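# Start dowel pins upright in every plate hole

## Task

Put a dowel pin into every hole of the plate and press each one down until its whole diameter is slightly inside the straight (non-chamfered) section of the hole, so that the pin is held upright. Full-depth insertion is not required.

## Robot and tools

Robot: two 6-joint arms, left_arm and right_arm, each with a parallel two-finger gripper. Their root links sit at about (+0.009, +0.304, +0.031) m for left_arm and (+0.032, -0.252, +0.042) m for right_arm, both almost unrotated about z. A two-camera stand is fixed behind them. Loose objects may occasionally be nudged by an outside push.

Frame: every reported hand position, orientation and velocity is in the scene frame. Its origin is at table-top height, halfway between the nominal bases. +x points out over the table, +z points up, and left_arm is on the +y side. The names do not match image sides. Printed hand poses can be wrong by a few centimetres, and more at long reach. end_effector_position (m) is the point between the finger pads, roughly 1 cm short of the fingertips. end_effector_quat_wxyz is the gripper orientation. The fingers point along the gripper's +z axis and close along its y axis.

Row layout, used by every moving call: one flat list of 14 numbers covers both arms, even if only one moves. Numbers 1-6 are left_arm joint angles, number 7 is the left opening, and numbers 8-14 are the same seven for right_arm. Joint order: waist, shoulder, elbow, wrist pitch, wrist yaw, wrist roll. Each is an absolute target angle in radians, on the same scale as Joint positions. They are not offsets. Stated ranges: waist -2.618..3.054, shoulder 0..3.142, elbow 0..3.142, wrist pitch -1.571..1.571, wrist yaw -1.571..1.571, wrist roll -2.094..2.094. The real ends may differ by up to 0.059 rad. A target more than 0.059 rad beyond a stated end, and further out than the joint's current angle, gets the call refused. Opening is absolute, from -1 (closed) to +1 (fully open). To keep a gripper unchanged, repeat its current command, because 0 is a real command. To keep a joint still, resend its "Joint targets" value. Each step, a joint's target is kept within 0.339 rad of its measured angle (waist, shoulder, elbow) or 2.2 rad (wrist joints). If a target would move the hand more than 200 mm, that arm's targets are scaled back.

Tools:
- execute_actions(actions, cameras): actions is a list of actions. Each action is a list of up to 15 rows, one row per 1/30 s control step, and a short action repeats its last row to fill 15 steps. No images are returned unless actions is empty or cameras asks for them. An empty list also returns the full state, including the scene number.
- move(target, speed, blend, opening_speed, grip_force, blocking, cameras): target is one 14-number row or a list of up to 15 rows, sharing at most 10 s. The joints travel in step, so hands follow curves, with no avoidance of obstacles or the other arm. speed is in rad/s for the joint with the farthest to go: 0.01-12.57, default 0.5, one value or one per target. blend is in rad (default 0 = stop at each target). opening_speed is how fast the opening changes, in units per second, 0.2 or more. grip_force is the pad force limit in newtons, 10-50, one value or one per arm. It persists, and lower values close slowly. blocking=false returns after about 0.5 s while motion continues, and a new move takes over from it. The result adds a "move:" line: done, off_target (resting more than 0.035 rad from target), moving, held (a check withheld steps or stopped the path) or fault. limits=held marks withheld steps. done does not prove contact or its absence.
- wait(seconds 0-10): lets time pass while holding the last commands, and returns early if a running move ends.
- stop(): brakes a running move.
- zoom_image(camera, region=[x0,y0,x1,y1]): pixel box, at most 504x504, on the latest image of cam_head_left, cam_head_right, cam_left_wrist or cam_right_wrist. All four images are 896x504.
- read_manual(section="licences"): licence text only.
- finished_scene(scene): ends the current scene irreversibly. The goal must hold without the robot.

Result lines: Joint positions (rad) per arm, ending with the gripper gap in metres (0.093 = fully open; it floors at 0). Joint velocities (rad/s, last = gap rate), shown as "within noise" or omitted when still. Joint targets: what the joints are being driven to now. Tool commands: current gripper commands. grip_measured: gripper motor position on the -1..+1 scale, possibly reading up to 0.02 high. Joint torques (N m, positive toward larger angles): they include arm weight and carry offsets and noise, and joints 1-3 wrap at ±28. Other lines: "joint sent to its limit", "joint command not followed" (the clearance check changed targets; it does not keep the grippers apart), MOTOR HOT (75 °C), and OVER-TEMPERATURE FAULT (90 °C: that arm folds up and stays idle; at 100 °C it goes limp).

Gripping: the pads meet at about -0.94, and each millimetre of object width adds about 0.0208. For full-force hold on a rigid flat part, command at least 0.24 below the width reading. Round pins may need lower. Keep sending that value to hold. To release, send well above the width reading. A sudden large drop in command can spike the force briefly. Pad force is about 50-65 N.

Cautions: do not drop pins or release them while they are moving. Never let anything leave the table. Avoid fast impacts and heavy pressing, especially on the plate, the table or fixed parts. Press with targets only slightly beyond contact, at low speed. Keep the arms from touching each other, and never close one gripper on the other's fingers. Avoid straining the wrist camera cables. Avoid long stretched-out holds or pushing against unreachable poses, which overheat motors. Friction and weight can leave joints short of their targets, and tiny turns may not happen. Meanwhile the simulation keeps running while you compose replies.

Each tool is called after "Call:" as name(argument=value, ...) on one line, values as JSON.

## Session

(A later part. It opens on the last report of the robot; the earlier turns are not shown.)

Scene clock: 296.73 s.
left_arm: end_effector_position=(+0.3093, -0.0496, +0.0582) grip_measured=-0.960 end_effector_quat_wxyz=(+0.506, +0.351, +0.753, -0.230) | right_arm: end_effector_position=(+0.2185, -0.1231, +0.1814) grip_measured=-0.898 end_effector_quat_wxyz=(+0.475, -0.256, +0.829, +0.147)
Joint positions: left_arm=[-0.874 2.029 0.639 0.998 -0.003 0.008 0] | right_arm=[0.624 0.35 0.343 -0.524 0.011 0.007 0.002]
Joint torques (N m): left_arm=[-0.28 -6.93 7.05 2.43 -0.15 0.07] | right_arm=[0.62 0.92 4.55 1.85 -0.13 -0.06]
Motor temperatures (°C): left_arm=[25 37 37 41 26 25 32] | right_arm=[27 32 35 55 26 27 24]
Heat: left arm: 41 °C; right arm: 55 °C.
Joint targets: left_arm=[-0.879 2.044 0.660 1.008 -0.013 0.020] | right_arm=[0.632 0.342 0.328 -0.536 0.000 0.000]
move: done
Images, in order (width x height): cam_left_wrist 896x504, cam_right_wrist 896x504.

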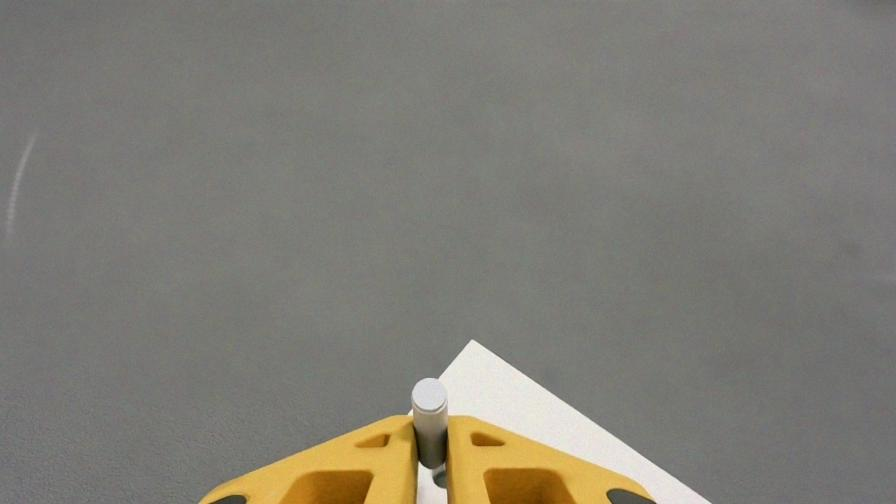

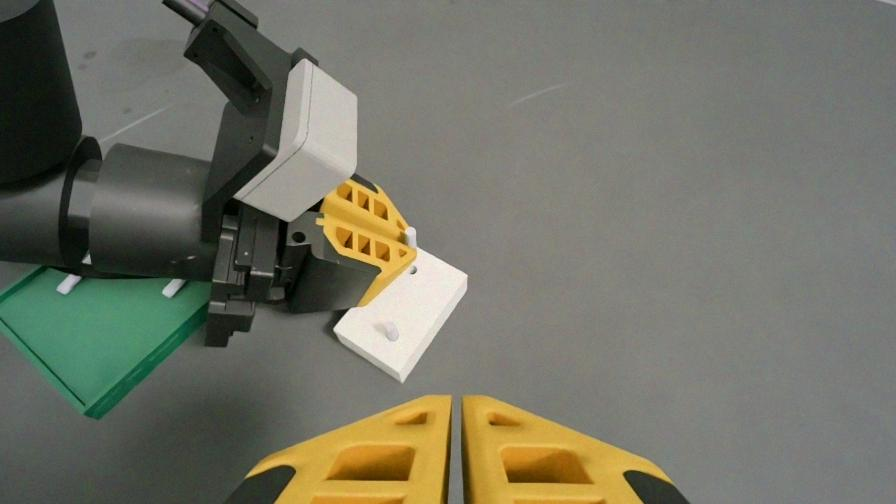

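Call:
move(target=[-0.887,2.067,0.651,1.037,-0.013,0.02,-1,0.632,0.342,0.328,-0.536,0,0,-0.9], speed=0.15, cameras=["cam_left_wrist","cam_right_wrist"])

Call:
zoom_image(camera="cam_right_wrist", region=[340, 220, 490, 340])

Call:
zoom_image(camera="cam_left_wrist", region=[340, 354, 520, 504])

Scene clock: 314.47 s.
left_arm: end_effector_position=(+0.3061, -0.0512, +0.0508) grip_measured=-0.960 end_effector_quat_wxyz=(+0.502, +0.355, +0.754, -0.231) | right_arm: end_effector_position=(+0.2185, -0.1231, +0.1814) grip_measured=-0.898 end_effector_quat_wxyz=(+0.475, -0.256, +0.829, +0.147)
Joint positions: left_arm=[-0.882 2.052 0.639 1.012 -0.003 0.008 0] | right_arm=[0.624 0.35 0.343 -0.524 0.011 0.007 0.002]
Joint torques (N m): left_arm=[-0.34 -7.09 5.98 2.57 -0.17 0.07] | right_arm=[0.84 0.61 4.72 1.85 -0.04 -0.03]
Motor temperatures (°C): left_arm=[25 37 37 41 26 25 33] | right_arm=[27 31 35 55 26 27 24]
Heat: left arm: 41 °C; right arm: 55 °C.
Joint targets: left_arm=[-0.887 2.067 0.651 1.037 -0.013 0.020] | right_arm=[0.632 0.342 0.328 -0.536 0.000 0.000]
move: done
Images, in order (width x height): cam_left_wrist 896x504, cam_right_wrist 896x504.

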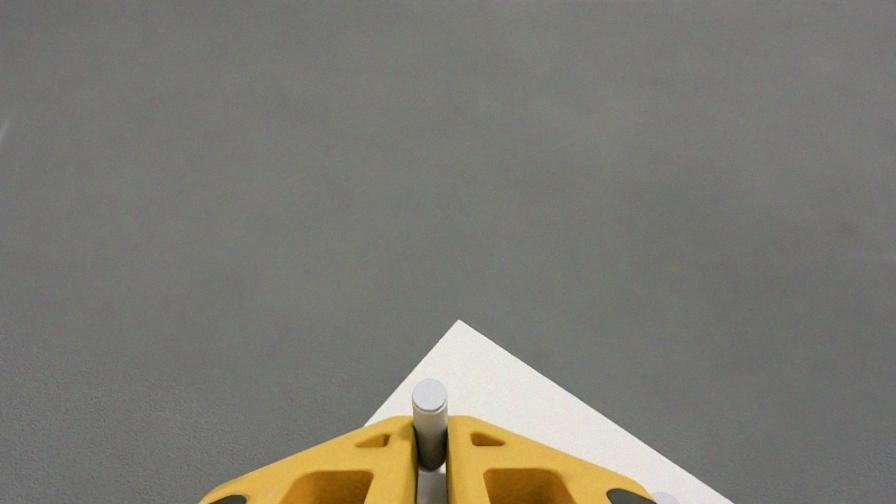

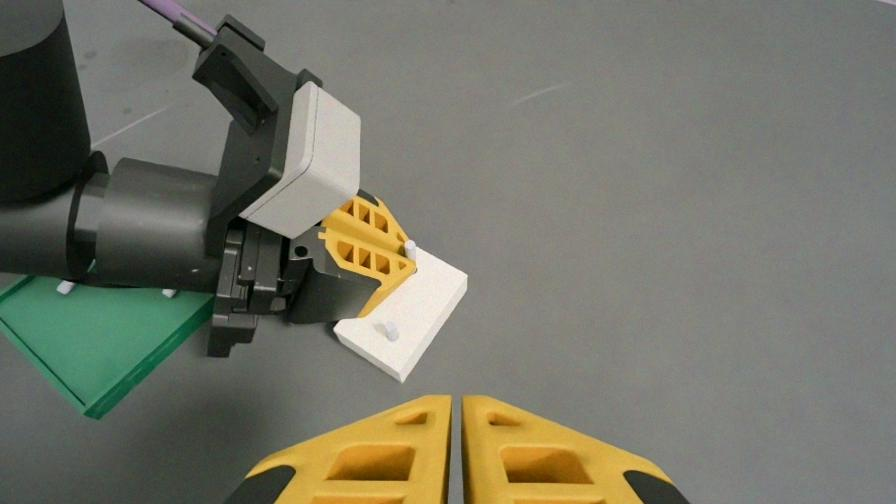

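Scaled by 3.360 from the camera's 896x504 image, which has a finer 1280x720 frame.

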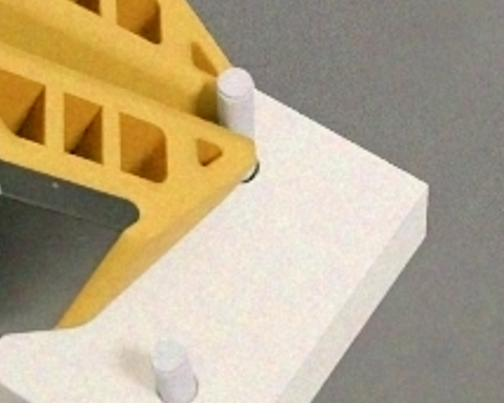

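Scaled by 2.800 from the camera's 896x504 image, which has a finer 1280x720 frame.

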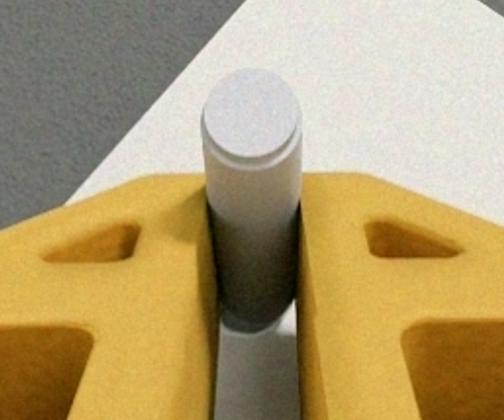

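Call:
move(target=[-0.887,2.093,0.648,1.066,-0.013,0.02,-1,0.632,0.342,0.328,-0.536,0,0,-0.9], speed=0.1, cameras=["cam_left_wrist","cam_right_wrist"])

Call:
zoom_image(camera="cam_right_wrist", region=[340, 220, 490, 340])

Call:
zoom_image(camera="cam_left_wrist", region=[340, 354, 520, 504])

Scene clock: 323.10 s.
left_arm: end_effector_position=(+0.3070, -0.0522, +0.0489) grip_measured=-0.960 end_effector_quat_wxyz=(+0.507, +0.354, +0.751, -0.233) | right_arm: end_effector_position=(+0.2185, -0.1231, +0.1814) grip_measured=-0.898 end_effector_quat_wxyz=(+0.475, -0.256, +0.829, +0.147)
Joint positions: left_arm=[-0.882 2.076 0.639 1.05 -0.003 0.008 0] | right_arm=[0.624 0.35 0.343 -0.524 0.011 0.007 0.002]
Joint torques (N m): left_arm=[-0.31 -7.02 5.56 2.54 -0.16 0.06] | right_arm=[0.73 0.62 4.53 1.86 -0.06 -0.1]
Motor temperatures (°C): left_arm=[25 36 37 43 26 25 33] | right_arm=[27 31 35 55 26 27 24]
Heat: left arm: 43 °C; right arm: 55 °C.
Joint targets: left_arm=[-0.887 2.093 0.648 1.066 -0.013 0.020] | right_arm=[0.632 0.342 0.328 -0.536 0.000 0.000]
move: done
Images, in order (width x height): cam_left_wrist 896x504, cam_right_wrist 896x504.

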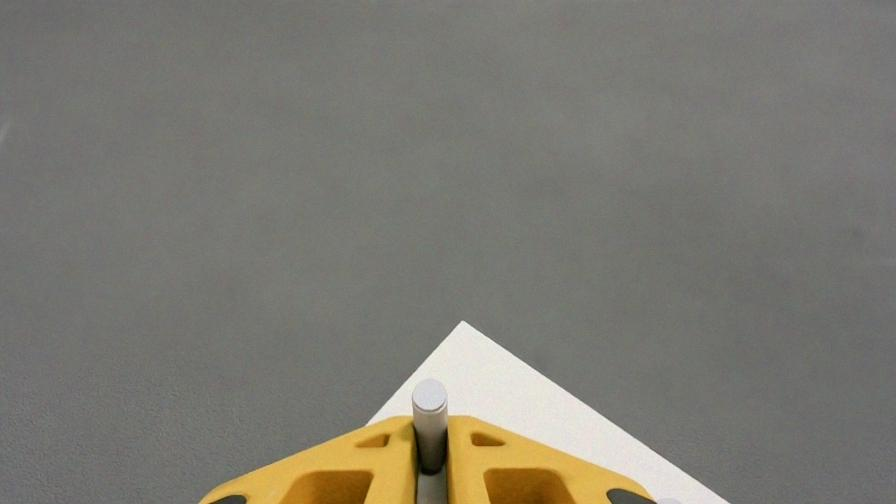

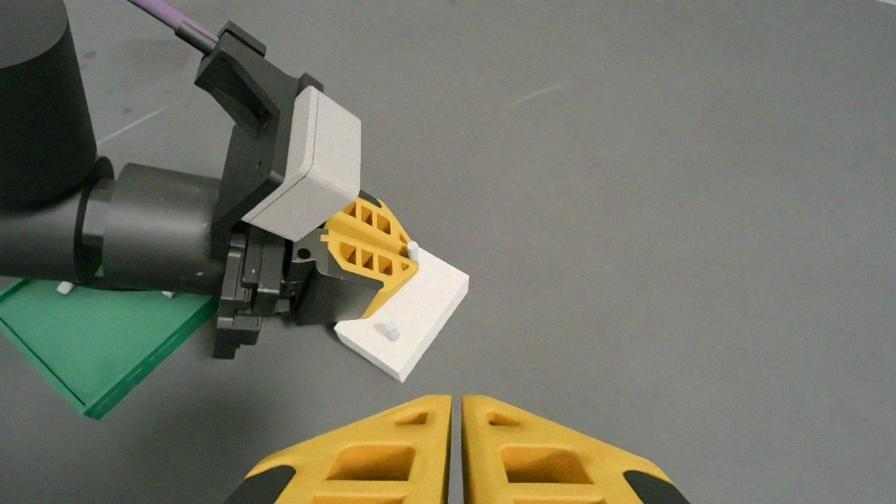

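Scaled by 3.360 from the camera's 896x504 image, which has a finer 1280x720 frame.

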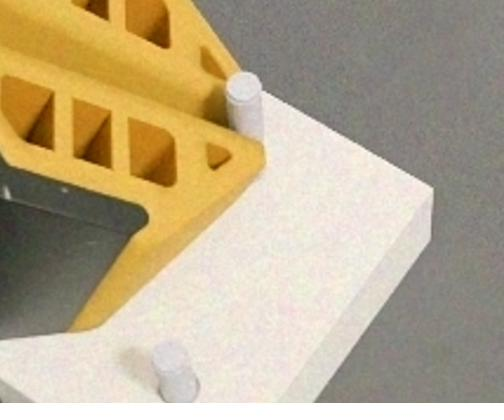

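Scaled by 2.800 from the camera's 896x504 image, which has a finer 1280x720 frame.

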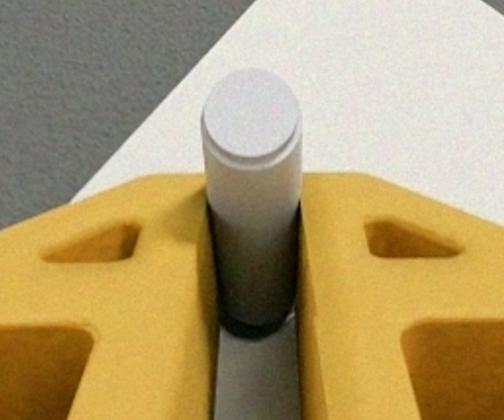

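Call:
move(target=[-0.887,2.119,0.644,1.096,-0.013,0.02,-1,0.632,0.342,0.328,-0.536,0,0,-0.9], speed=0.1, cameras=["cam_left_wrist","cam_right_wrist"])

Call:
zoom_image(camera="cam_right_wrist", region=[340, 220, 490, 340])

Call:
zoom_image(camera="cam_left_wrist", region=[340, 354, 520, 504])

Scene clock: 329.43 s.
left_arm: end_effector_position=(+0.3081, -0.0535, +0.0485) grip_measured=-0.960 end_effector_quat_wxyz=(+0.515, +0.351, +0.745, -0.237) | right_arm: end_effector_position=(+0.2185, -0.1231, +0.1814) grip_measured=-0.898 end_effector_quat_wxyz=(+0.475, -0.256, +0.829, +0.147)
Joint positions: left_arm=[-0.882 2.099 0.639 1.094 -0.003 0.008 0] | right_arm=[0.624 0.35 0.343 -0.524 0.011 0.007 0.002]
Joint torques (N m): left_arm=[-0.32 -6.8 5.03 2.39 -0.16 0.07] | right_arm=[0.59 0.99 4.68 1.82 -0.08 -0.07]
Motor temperatures (°C): left_arm=[25 37 37 44 26 25 33] | right_arm=[27 31 35 55 26 27 24]
Heat: left arm: 44 °C; right arm: 55 °C.
Joint targets: left_arm=[-0.887 2.119 0.644 1.096 -0.013 0.020] | right_arm=[0.632 0.342 0.328 -0.536 0.000 0.000]
move: done
Images, in order (width x height): cam_left_wrist 896x504, cam_right_wrist 896x504.

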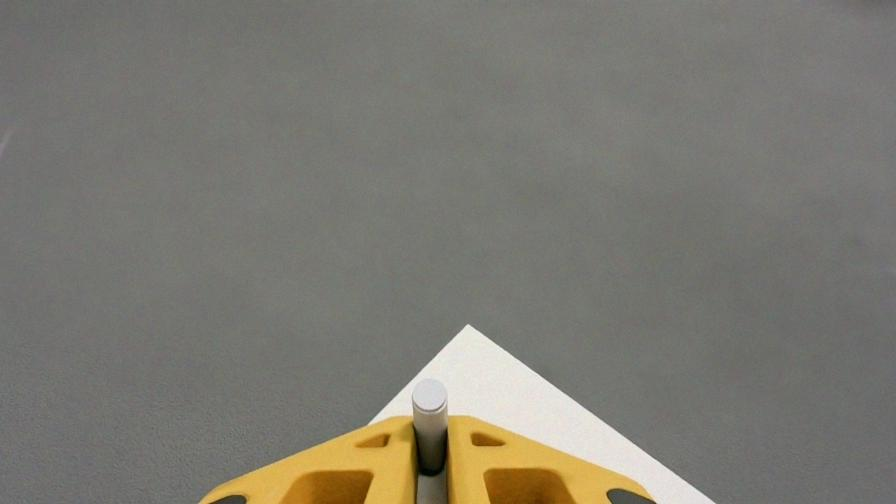

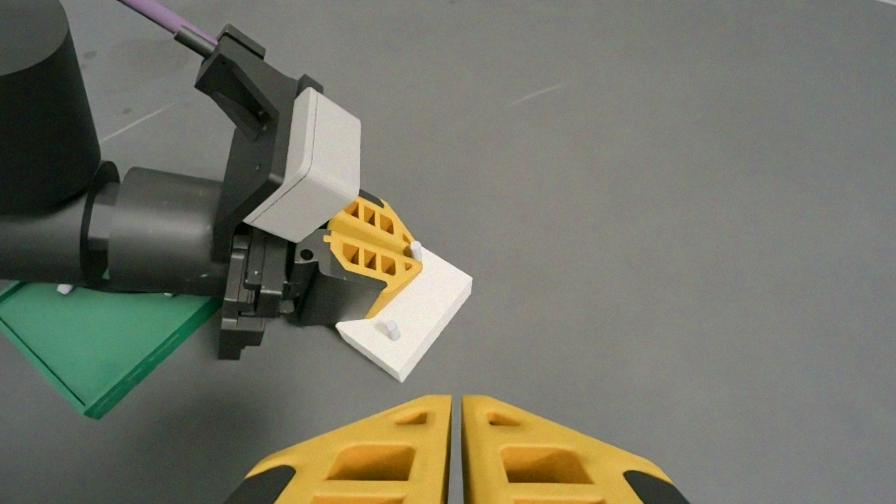

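Scaled by 3.360 from the camera's 896x504 image, which has a finer 1280x720 frame.

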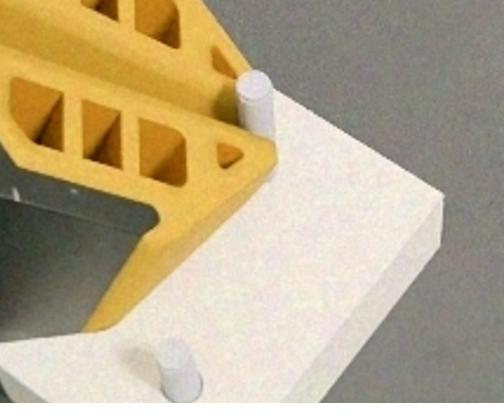

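Scaled by 2.800 from the camera's 896x504 image, which has a finer 1280x720 frame.

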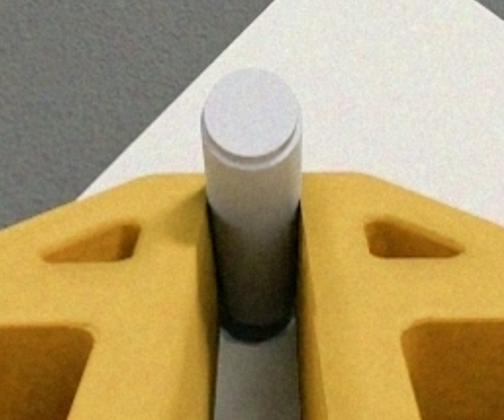

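Call:
move(target=[-0.887,2.072,0.675,1.030,-0.013,0.02,-1,0.632,0.342,0.328,-0.536,0,0,-0.9], speed=0.1, cameras=["cam_left_wrist","cam_right_wrist"])

Call:
zoom_image(camera="cam_right_wrist", region=[340, 220, 490, 340])

Call:
zoom_image(camera="cam_left_wrist", region=[340, 354, 520, 504])

Scene clock: 343.27 s.
left_arm: end_effector_position=(+0.3105, -0.0565, +0.0481) grip_measured=-0.960 end_effector_quat_wxyz=(+0.512, +0.352, +0.748, -0.235) | right_arm: end_effector_position=(+0.2185, -0.1231, +0.1814) grip_measured=-0.898 end_effector_quat_wxyz=(+0.475, -0.256, +0.829, +0.147)
Joint positions: left_arm=[-0.882 2.1 0.659 1.067 -0.003 0.008 0] | right_arm=[0.624 0.35 0.343 -0.524 0.011 0.007 0.002]
Joint torques (N m): left_arm=[-0.29 -11 6.27 1.93 -0.16 0.07] | right_arm=[0.53 0.95 4.7 1.85 -0.04 -0.09]
Motor temperatures (°C): left_arm=[25 37 37 44 26 25 33] | right_arm=[27 31 35 55 26 27 24]
Heat: left arm: 44 °C; right arm: 55 °C.
Joint targets: left_arm=[-0.887 2.072 0.675 1.030 -0.013 0.020] | right_arm=[0.632 0.342 0.328 -0.536 0.000 0.000]
move: off_target (left_arm); left_arm: the wrist pitch is farthest, 0.037 rad from its target
Images, in order (width x height): cam_left_wrist 896x504, cam_right_wrist 896x504.

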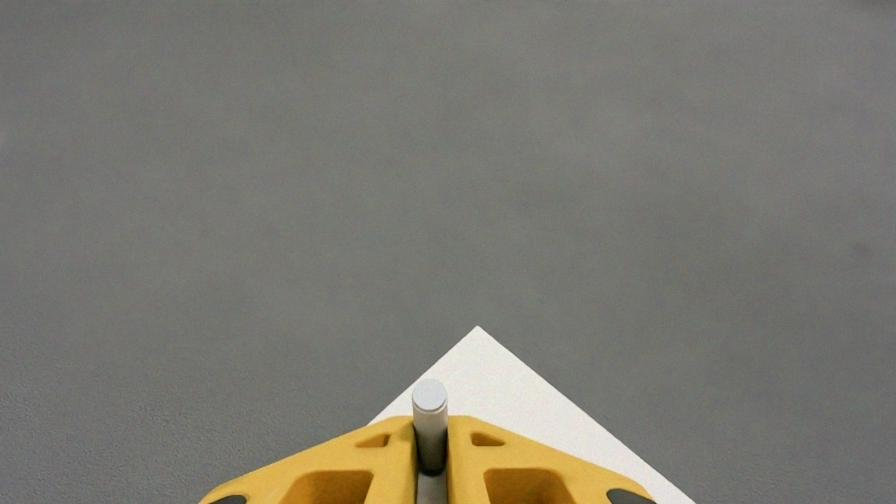

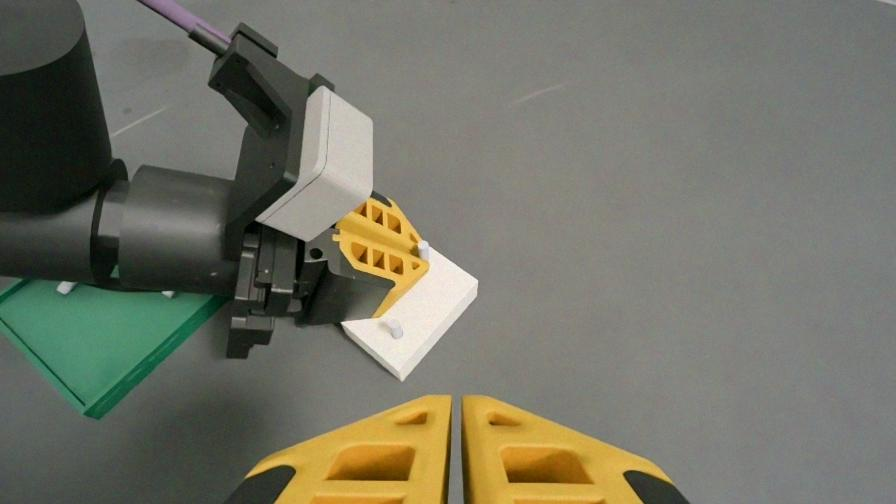

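Scaled by 3.360 from the camera's 896x504 image, which has a finer 1280x720 frame.

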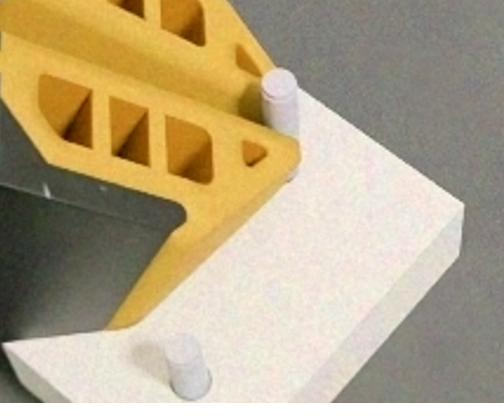

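Scaled by 2.800 from the camera's 896x504 image, which has a finer 1280x720 frame.

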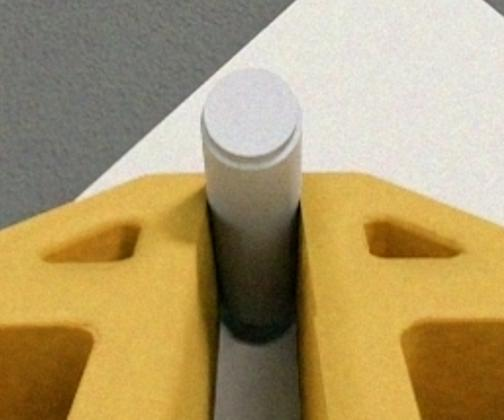

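Call:
move(target=[-0.887,2.145,0.632,1.092,-0.013,0.02,-1,0.632,0.342,0.328,-0.536,0,0,-0.9], speed=0.1, cameras=["cam_left_wrist","cam_right_wrist"])

Call:
zoom_image(camera="cam_right_wrist", region=[340, 220, 490, 340])

Call:
zoom_image(camera="cam_left_wrist", region=[340, 354, 520, 504])

Scene clock: 352.17 s.
left_arm: end_effector_position=(+0.3098, -0.0556, +0.0475) grip_measured=-0.960 end_effector_quat_wxyz=(+0.520, +0.349, +0.742, -0.239) | right_arm: end_effector_position=(+0.2185, -0.1231, +0.1814) grip_measured=-0.898 end_effector_quat_wxyz=(+0.475, -0.256, +0.829, +0.147)
Joint positions: left_arm=[-0.882 2.121 0.647 1.123 -0.003 0.008 0] | right_arm=[0.624 0.35 0.343 -0.524 0.011 0.007 0.002]
Joint torques (N m): left_arm=[-0.29 -6.43 2.99 2 -0.15 0.06] | right_arm=[0.76 0.58 4.56 1.87 -0.05 -0.07]
Motor temperatures (°C): left_arm=[25 40 37 43 26 25 33] | right_arm=[27 31 36 55 26 27 24]
Heat: left arm: 43 °C; right arm: 55 °C.
Joint targets: left_arm=[-0.887 2.145 0.632 1.092 -0.013 0.020] | right_arm=[0.632 0.342 0.328 -0.536 0.000 0.000]
move: done
Images, in order (width x height): cam_left_wrist 896x504, cam_right_wrist 896x504.

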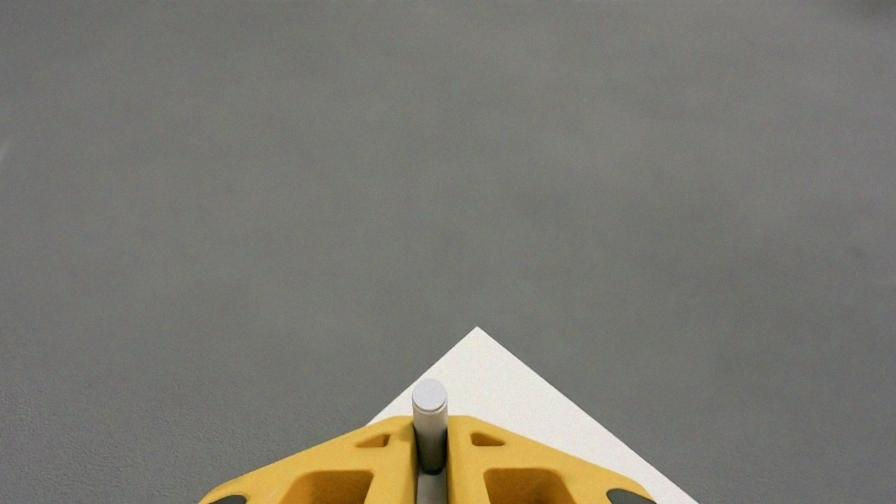

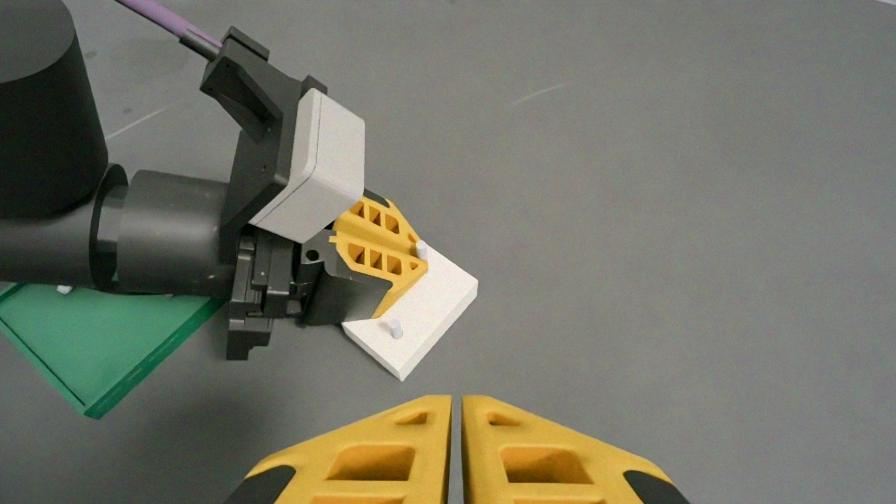

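Scaled by 3.360 from the camera's 896x504 image, which has a finer 1280x720 frame.

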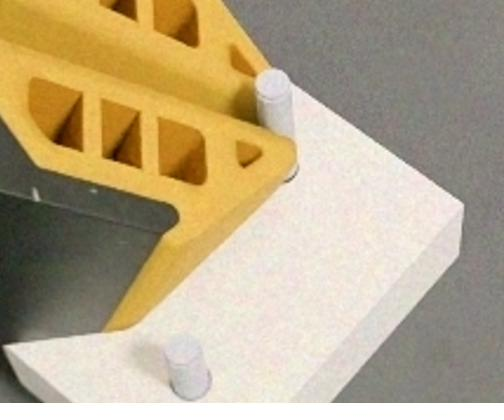

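Scaled by 2.800 from the camera's 896x504 image, which has a finer 1280x720 frame.

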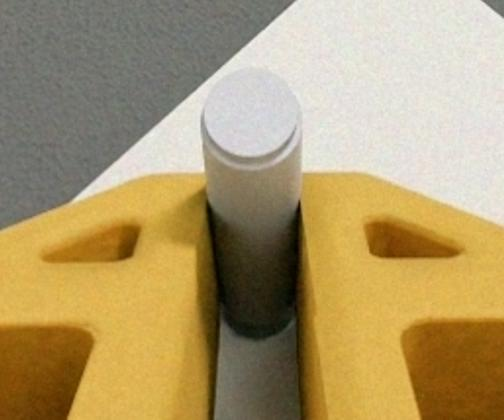

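Call:
move(target=[-0.887,2.145,0.682,1.02,-0.013,0.02,-1,0.632,0.342,0.328,-0.536,0,0,-0.9], speed=0.1, cameras=["cam_left_wrist","cam_right_wrist"])

Call:
zoom_image(camera="cam_right_wrist", region=[340, 220, 490, 340])

Call:
zoom_image(camera="cam_left_wrist", region=[340, 354, 520, 504])

Scene clock: 363.73 s.
left_arm: end_effector_position=(+0.3130, -0.0594, +0.0475) grip_measured=-0.960 end_effector_quat_wxyz=(+0.517, +0.350, +0.744, -0.237) | right_arm: end_effector_position=(+0.2185, -0.1231, +0.1813) grip_measured=-0.898 end_effector_quat_wxyz=(+0.475, -0.256, +0.829, +0.147)
Joint positions: left_arm=[-0.882 2.121 0.671 1.089 -0.003 0.008 0] | right_arm=[0.624 0.35 0.343 -0.524 0.011 0.007 0.002]
Joint torques (N m): left_arm=[-0.27 -6.56 5.74 1.56 -0.16 0.07] | right_arm=[0.62 0.85 4.74 1.81 -0.08 -0.13]
Motor temperatures (°C): left_arm=[25 39 37 43 26 24 33] | right_arm=[27 31 36 55 26 27 24]
Heat: left arm: 43 °C; right arm: 55 °C.
Joint targets: left_arm=[-0.887 2.145 0.682 1.020 -0.013 0.020] | right_arm=[0.632 0.342 0.328 -0.536 0.000 0.000]
move: off_target (left_arm); left_arm: the wrist pitch is farthest, 0.069 rad from its target
Images, in order (width x height): cam_left_wrist 896x504, cam_right_wrist 896x504.

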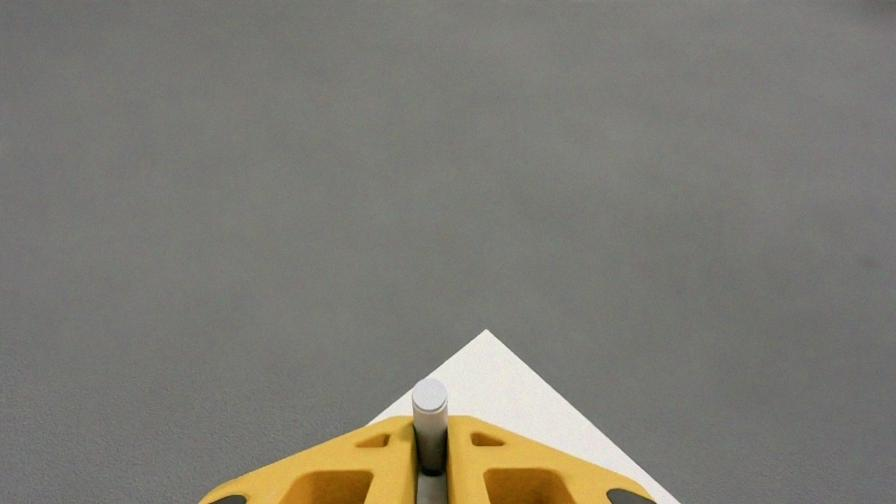

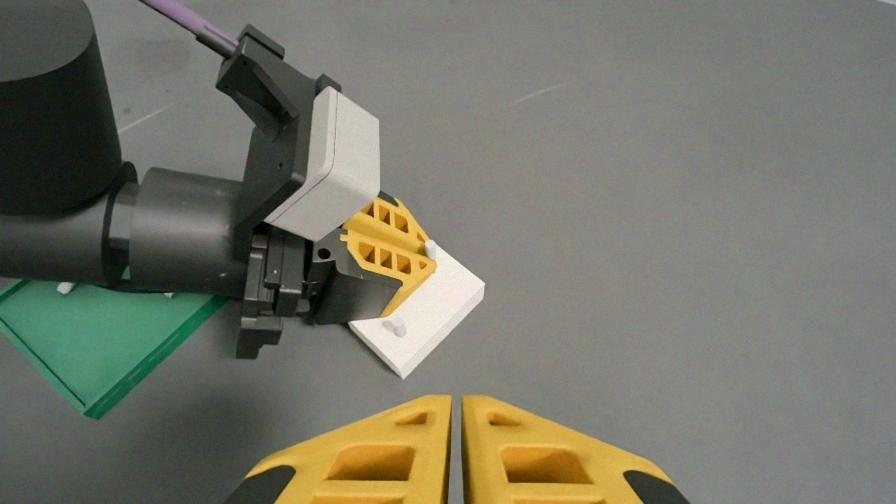

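Scaled by 3.360 from the camera's 896x504 image, which has a finer 1280x720 frame.

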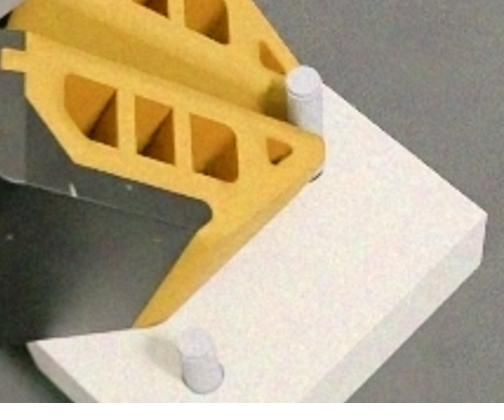

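Scaled by 2.800 from the camera's 896x504 image, which has a finer 1280x720 frame.

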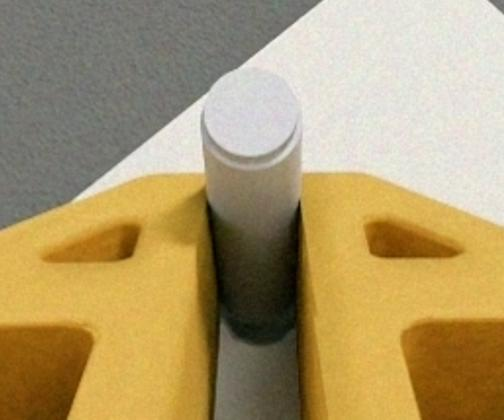

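Call:
move(target=[-0.887,2.175,0.69,0.88,-0.013,0.02,-1,0.632,0.342,0.328,-0.536,0,0,-0.9], speed=0.15, cameras=["cam_left_wrist","cam_right_wrist"])

Call:
zoom_image(camera="cam_right_wrist", region=[340, 220, 490, 340])

Call:
zoom_image(camera="cam_left_wrist", region=[340, 354, 520, 504])

Scene clock: 376.63 s.
left_arm: end_effector_position=(+0.3156, -0.0625, +0.0447) grip_measured=-0.960 end_effector_quat_wxyz=(+0.511, +0.352, +0.748, -0.235) | right_arm: end_effector_position=(+0.2185, -0.1231, +0.1813) grip_measured=-0.898 end_effector_quat_wxyz=(+0.475, -0.256, +0.829, +0.147)
Joint positions: left_arm=[-0.882 2.128 0.694 1.058 -0.003 0.009 0] | right_arm=[0.624 0.35 0.343 -0.524 0.011 0.007 0.002]
Joint torques (N m): left_arm=[-0.28 -4.62 4.34 0.32 -0.17 0.05] | right_arm=[0.69 0.58 4.89 1.86 -0.06 -0.11]
Motor temperatures (°C): left_arm=[25 38 37 41 26 24 33] | right_arm=[27 30 36 55 26 26 24]
Heat: left arm: 41 °C; right arm: 55 °C.
Joint targets: left_arm=[-0.887 2.175 0.690 0.880 -0.013 0.020] | right_arm=[0.632 0.342 0.328 -0.536 0.000 0.000]
move: off_target (left_arm); left_arm: the wrist pitch is farthest, 0.178 rad from its target
Images, in order (width x height): cam_left_wrist 896x504, cam_right_wrist 896x504.

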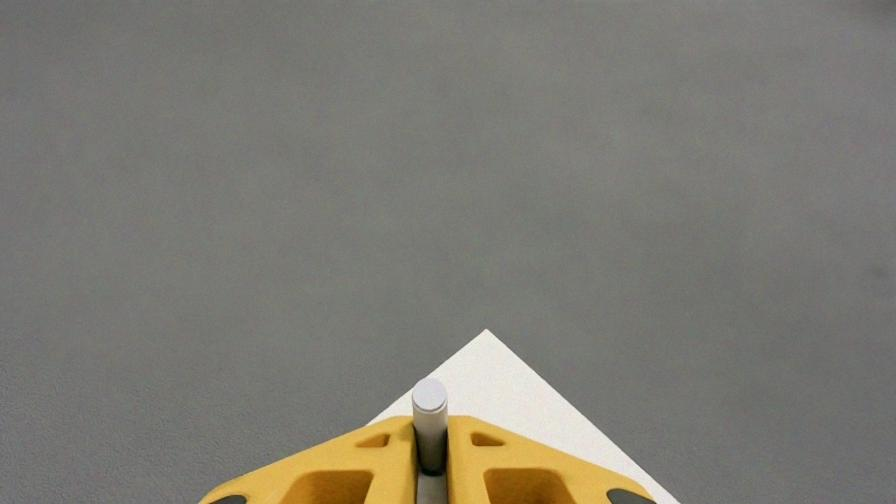

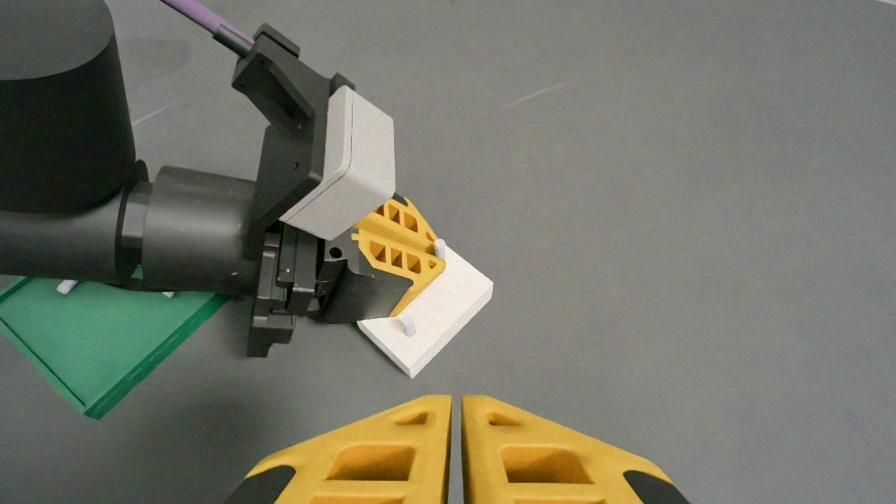

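Scaled by 3.360 from the camera's 896x504 image, which has a finer 1280x720 frame.

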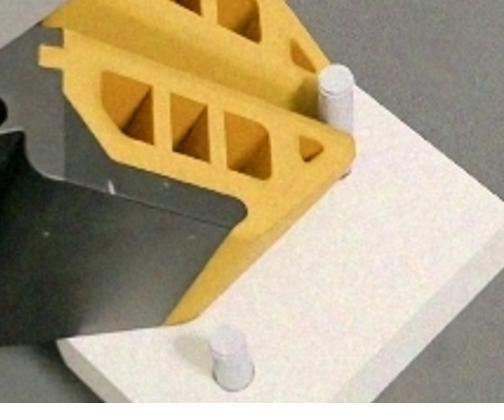

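Scaled by 2.800 from the camera's 896x504 image, which has a finer 1280x720 frame.

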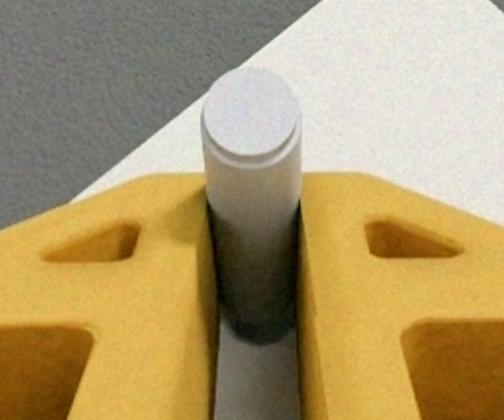

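Call:
move(target=[-0.887,2.215,0.69,0.74,-0.013,0.02,-1,0.632,0.342,0.328,-0.536,0,0,-0.9], speed=0.15, cameras=["cam_left_wrist","cam_right_wrist"])

Call:
zoom_image(camera="cam_right_wrist", region=[360, 220, 510, 340])

Call:
zoom_image(camera="cam_left_wrist", region=[340, 354, 520, 504])

Scene clock: 382.47 s.
left_arm: end_effector_position=(+0.3177, -0.0651, +0.0404) grip_measured=-0.960 end_effector_quat_wxyz=(+0.508, +0.354, +0.750, -0.233) | right_arm: end_effector_position=(+0.2185, -0.1231, +0.1813) grip_measured=-0.898 end_effector_quat_wxyz=(+0.475, -0.256, +0.829, +0.147)
Joint positions: left_arm=[-0.882 2.144 0.713 1.046 -0.003 0.009 0] | right_arm=[0.624 0.35 0.343 -0.524 0.011 0.007 0.002]
Joint torques (N m): left_arm=[-0.34 -2.56 2.55 -1.13 -0.15 0.07] | right_arm=[0.73 0.79 4.81 1.81 -0.06 -0.1]
Motor temperatures (°C): left_arm=[25 37 37 40 26 24 33] | right_arm=[27 30 36 55 26 26 24]
Heat: left arm: 40 °C; right arm: 55 °C.
Joint targets: left_arm=[-0.887 2.215 0.690 0.740 -0.013 0.020] | right_arm=[0.632 0.342 0.328 -0.536 0.000 0.000]
move: off_target (left_arm); left_arm: the wrist pitch is farthest, 0.306 rad from its target
Images, in order (width x height): cam_left_wrist 896x504, cam_right_wrist 896x504.

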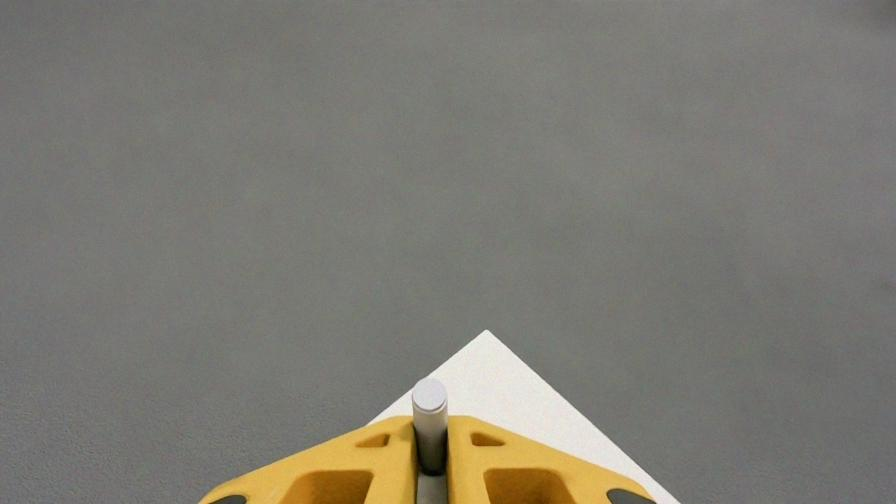

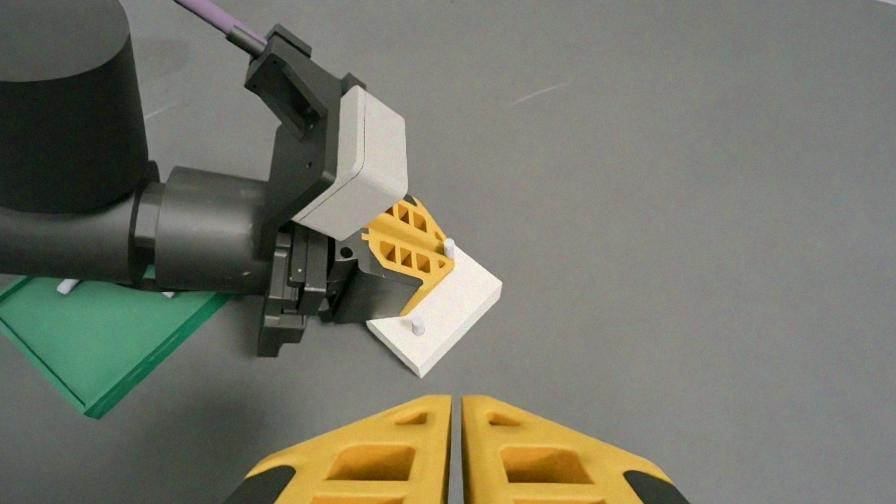

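Scaled by 3.360 from the camera's 896x504 image, which has a finer 1280x720 frame.

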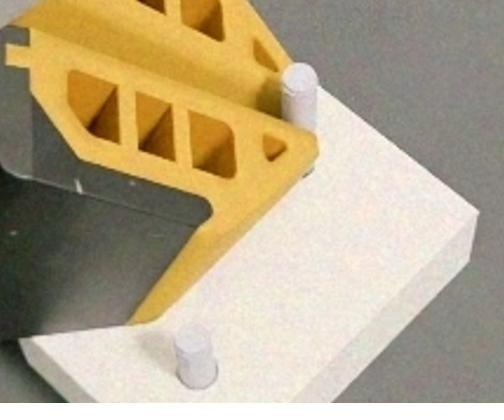

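Scaled by 2.800 from the camera's 896x504 image, which has a finer 1280x720 frame.

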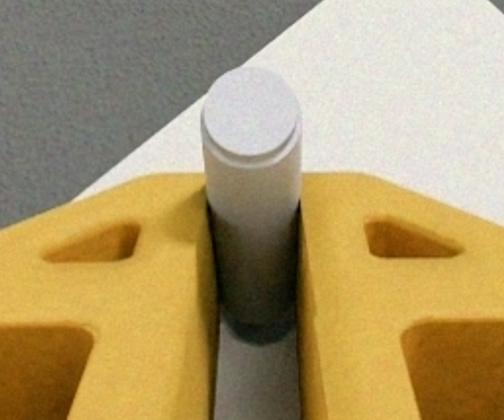

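Call:
move(target=[-0.887,2.27,0.68,0.42,-0.013,0.02,-1,0.632,0.342,0.328,-0.536,0,0,-0.9], speed=0.25, cameras=["cam_left_wrist","cam_right_wrist"])

Call:
zoom_image(camera="cam_right_wrist", region=[360, 220, 510, 340])

Call:
zoom_image(camera="cam_left_wrist", region=[340, 354, 520, 504])

Scene clock: 395.33 s.
left_arm: end_effector_position=(+0.3176, -0.0649, +0.0299) grip_measured=-0.961 end_effector_quat_wxyz=(+0.489, +0.360, +0.763, -0.224) | right_arm: end_effector_position=(+0.2185, -0.1231, +0.1813) grip_measured=-0.898 end_effector_quat_wxyz=(+0.475, -0.256, +0.829, +0.147)
Joint positions: left_arm=[-0.882 2.149 0.733 0.98 -0.003 0.01 0] | right_arm=[0.624 0.35 0.343 -0.524 0.011 0.007 0.002]
Joint torques (N m): left_arm=[-0.31 1.24 -0.17 -3.77 -0.15 0.04] | right_arm=[0.61 0.58 4.74 1.87 -0.17 -0.06]
Motor temperatures (°C): left_arm=[25 36 36 39 26 24 33] | right_arm=[27 30 36 55 26 26 24]
Heat: left arm: 39 °C; right arm: 55 °C.
Joint targets: left_arm=[-0.887 2.265 0.682 0.442 -0.013 0.020] | right_arm=[0.632 0.342 0.328 -0.536 0.000 0.000]
move: off_target (left_arm); left_arm: the wrist pitch is farthest, 0.560 rad from its target
Images, in order (width x height): cam_left_wrist 896x504, cam_right_wrist 896x504.

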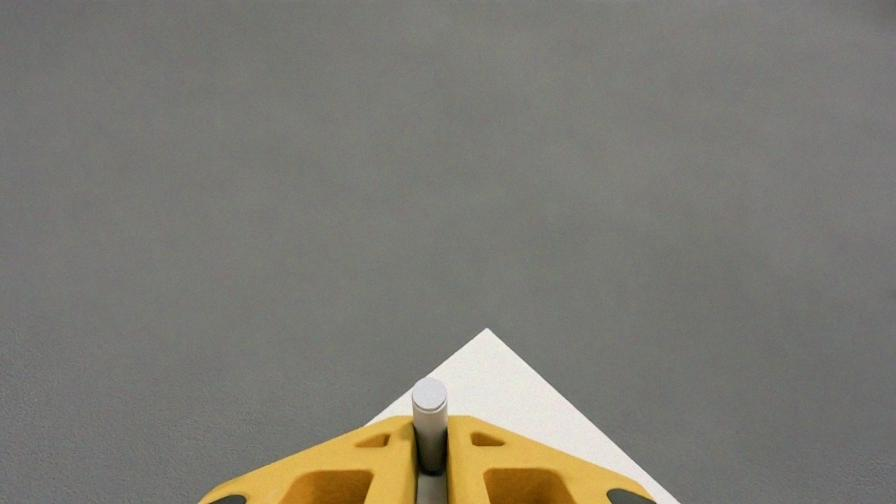

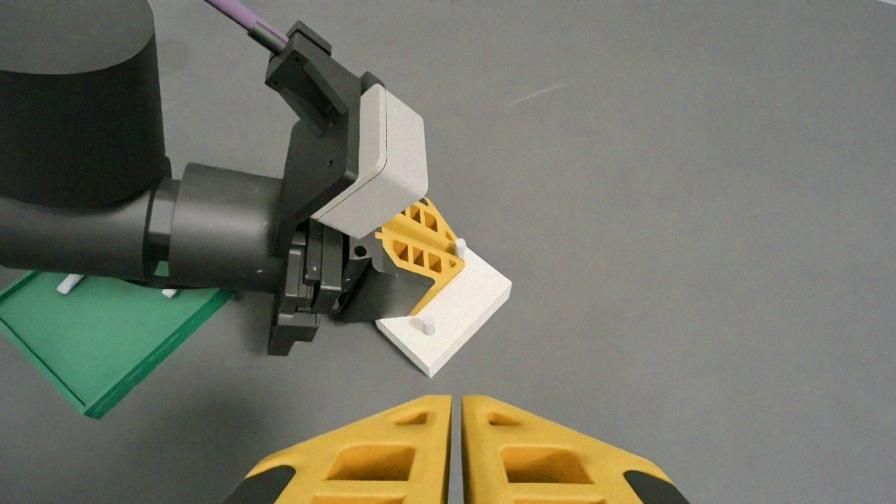

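Scaled by 3.360 from the camera's 896x504 image, which has a finer 1280x720 frame.

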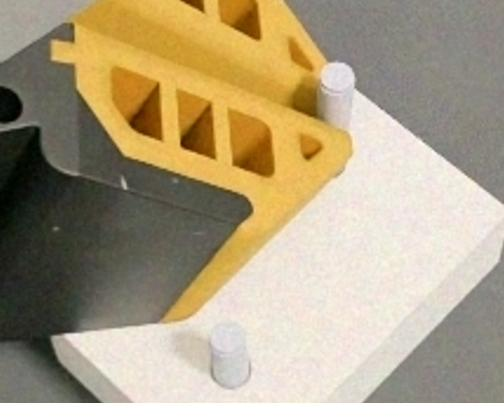

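Scaled by 2.800 from the camera's 896x504 image, which has a finer 1280x720 frame.

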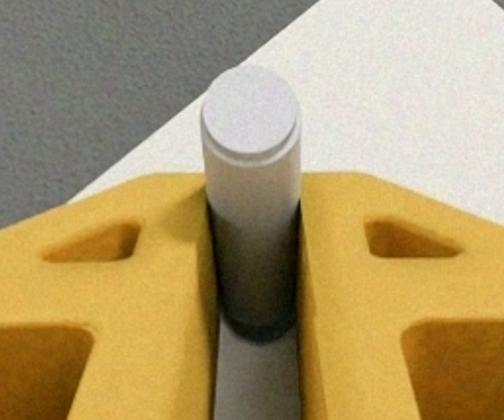

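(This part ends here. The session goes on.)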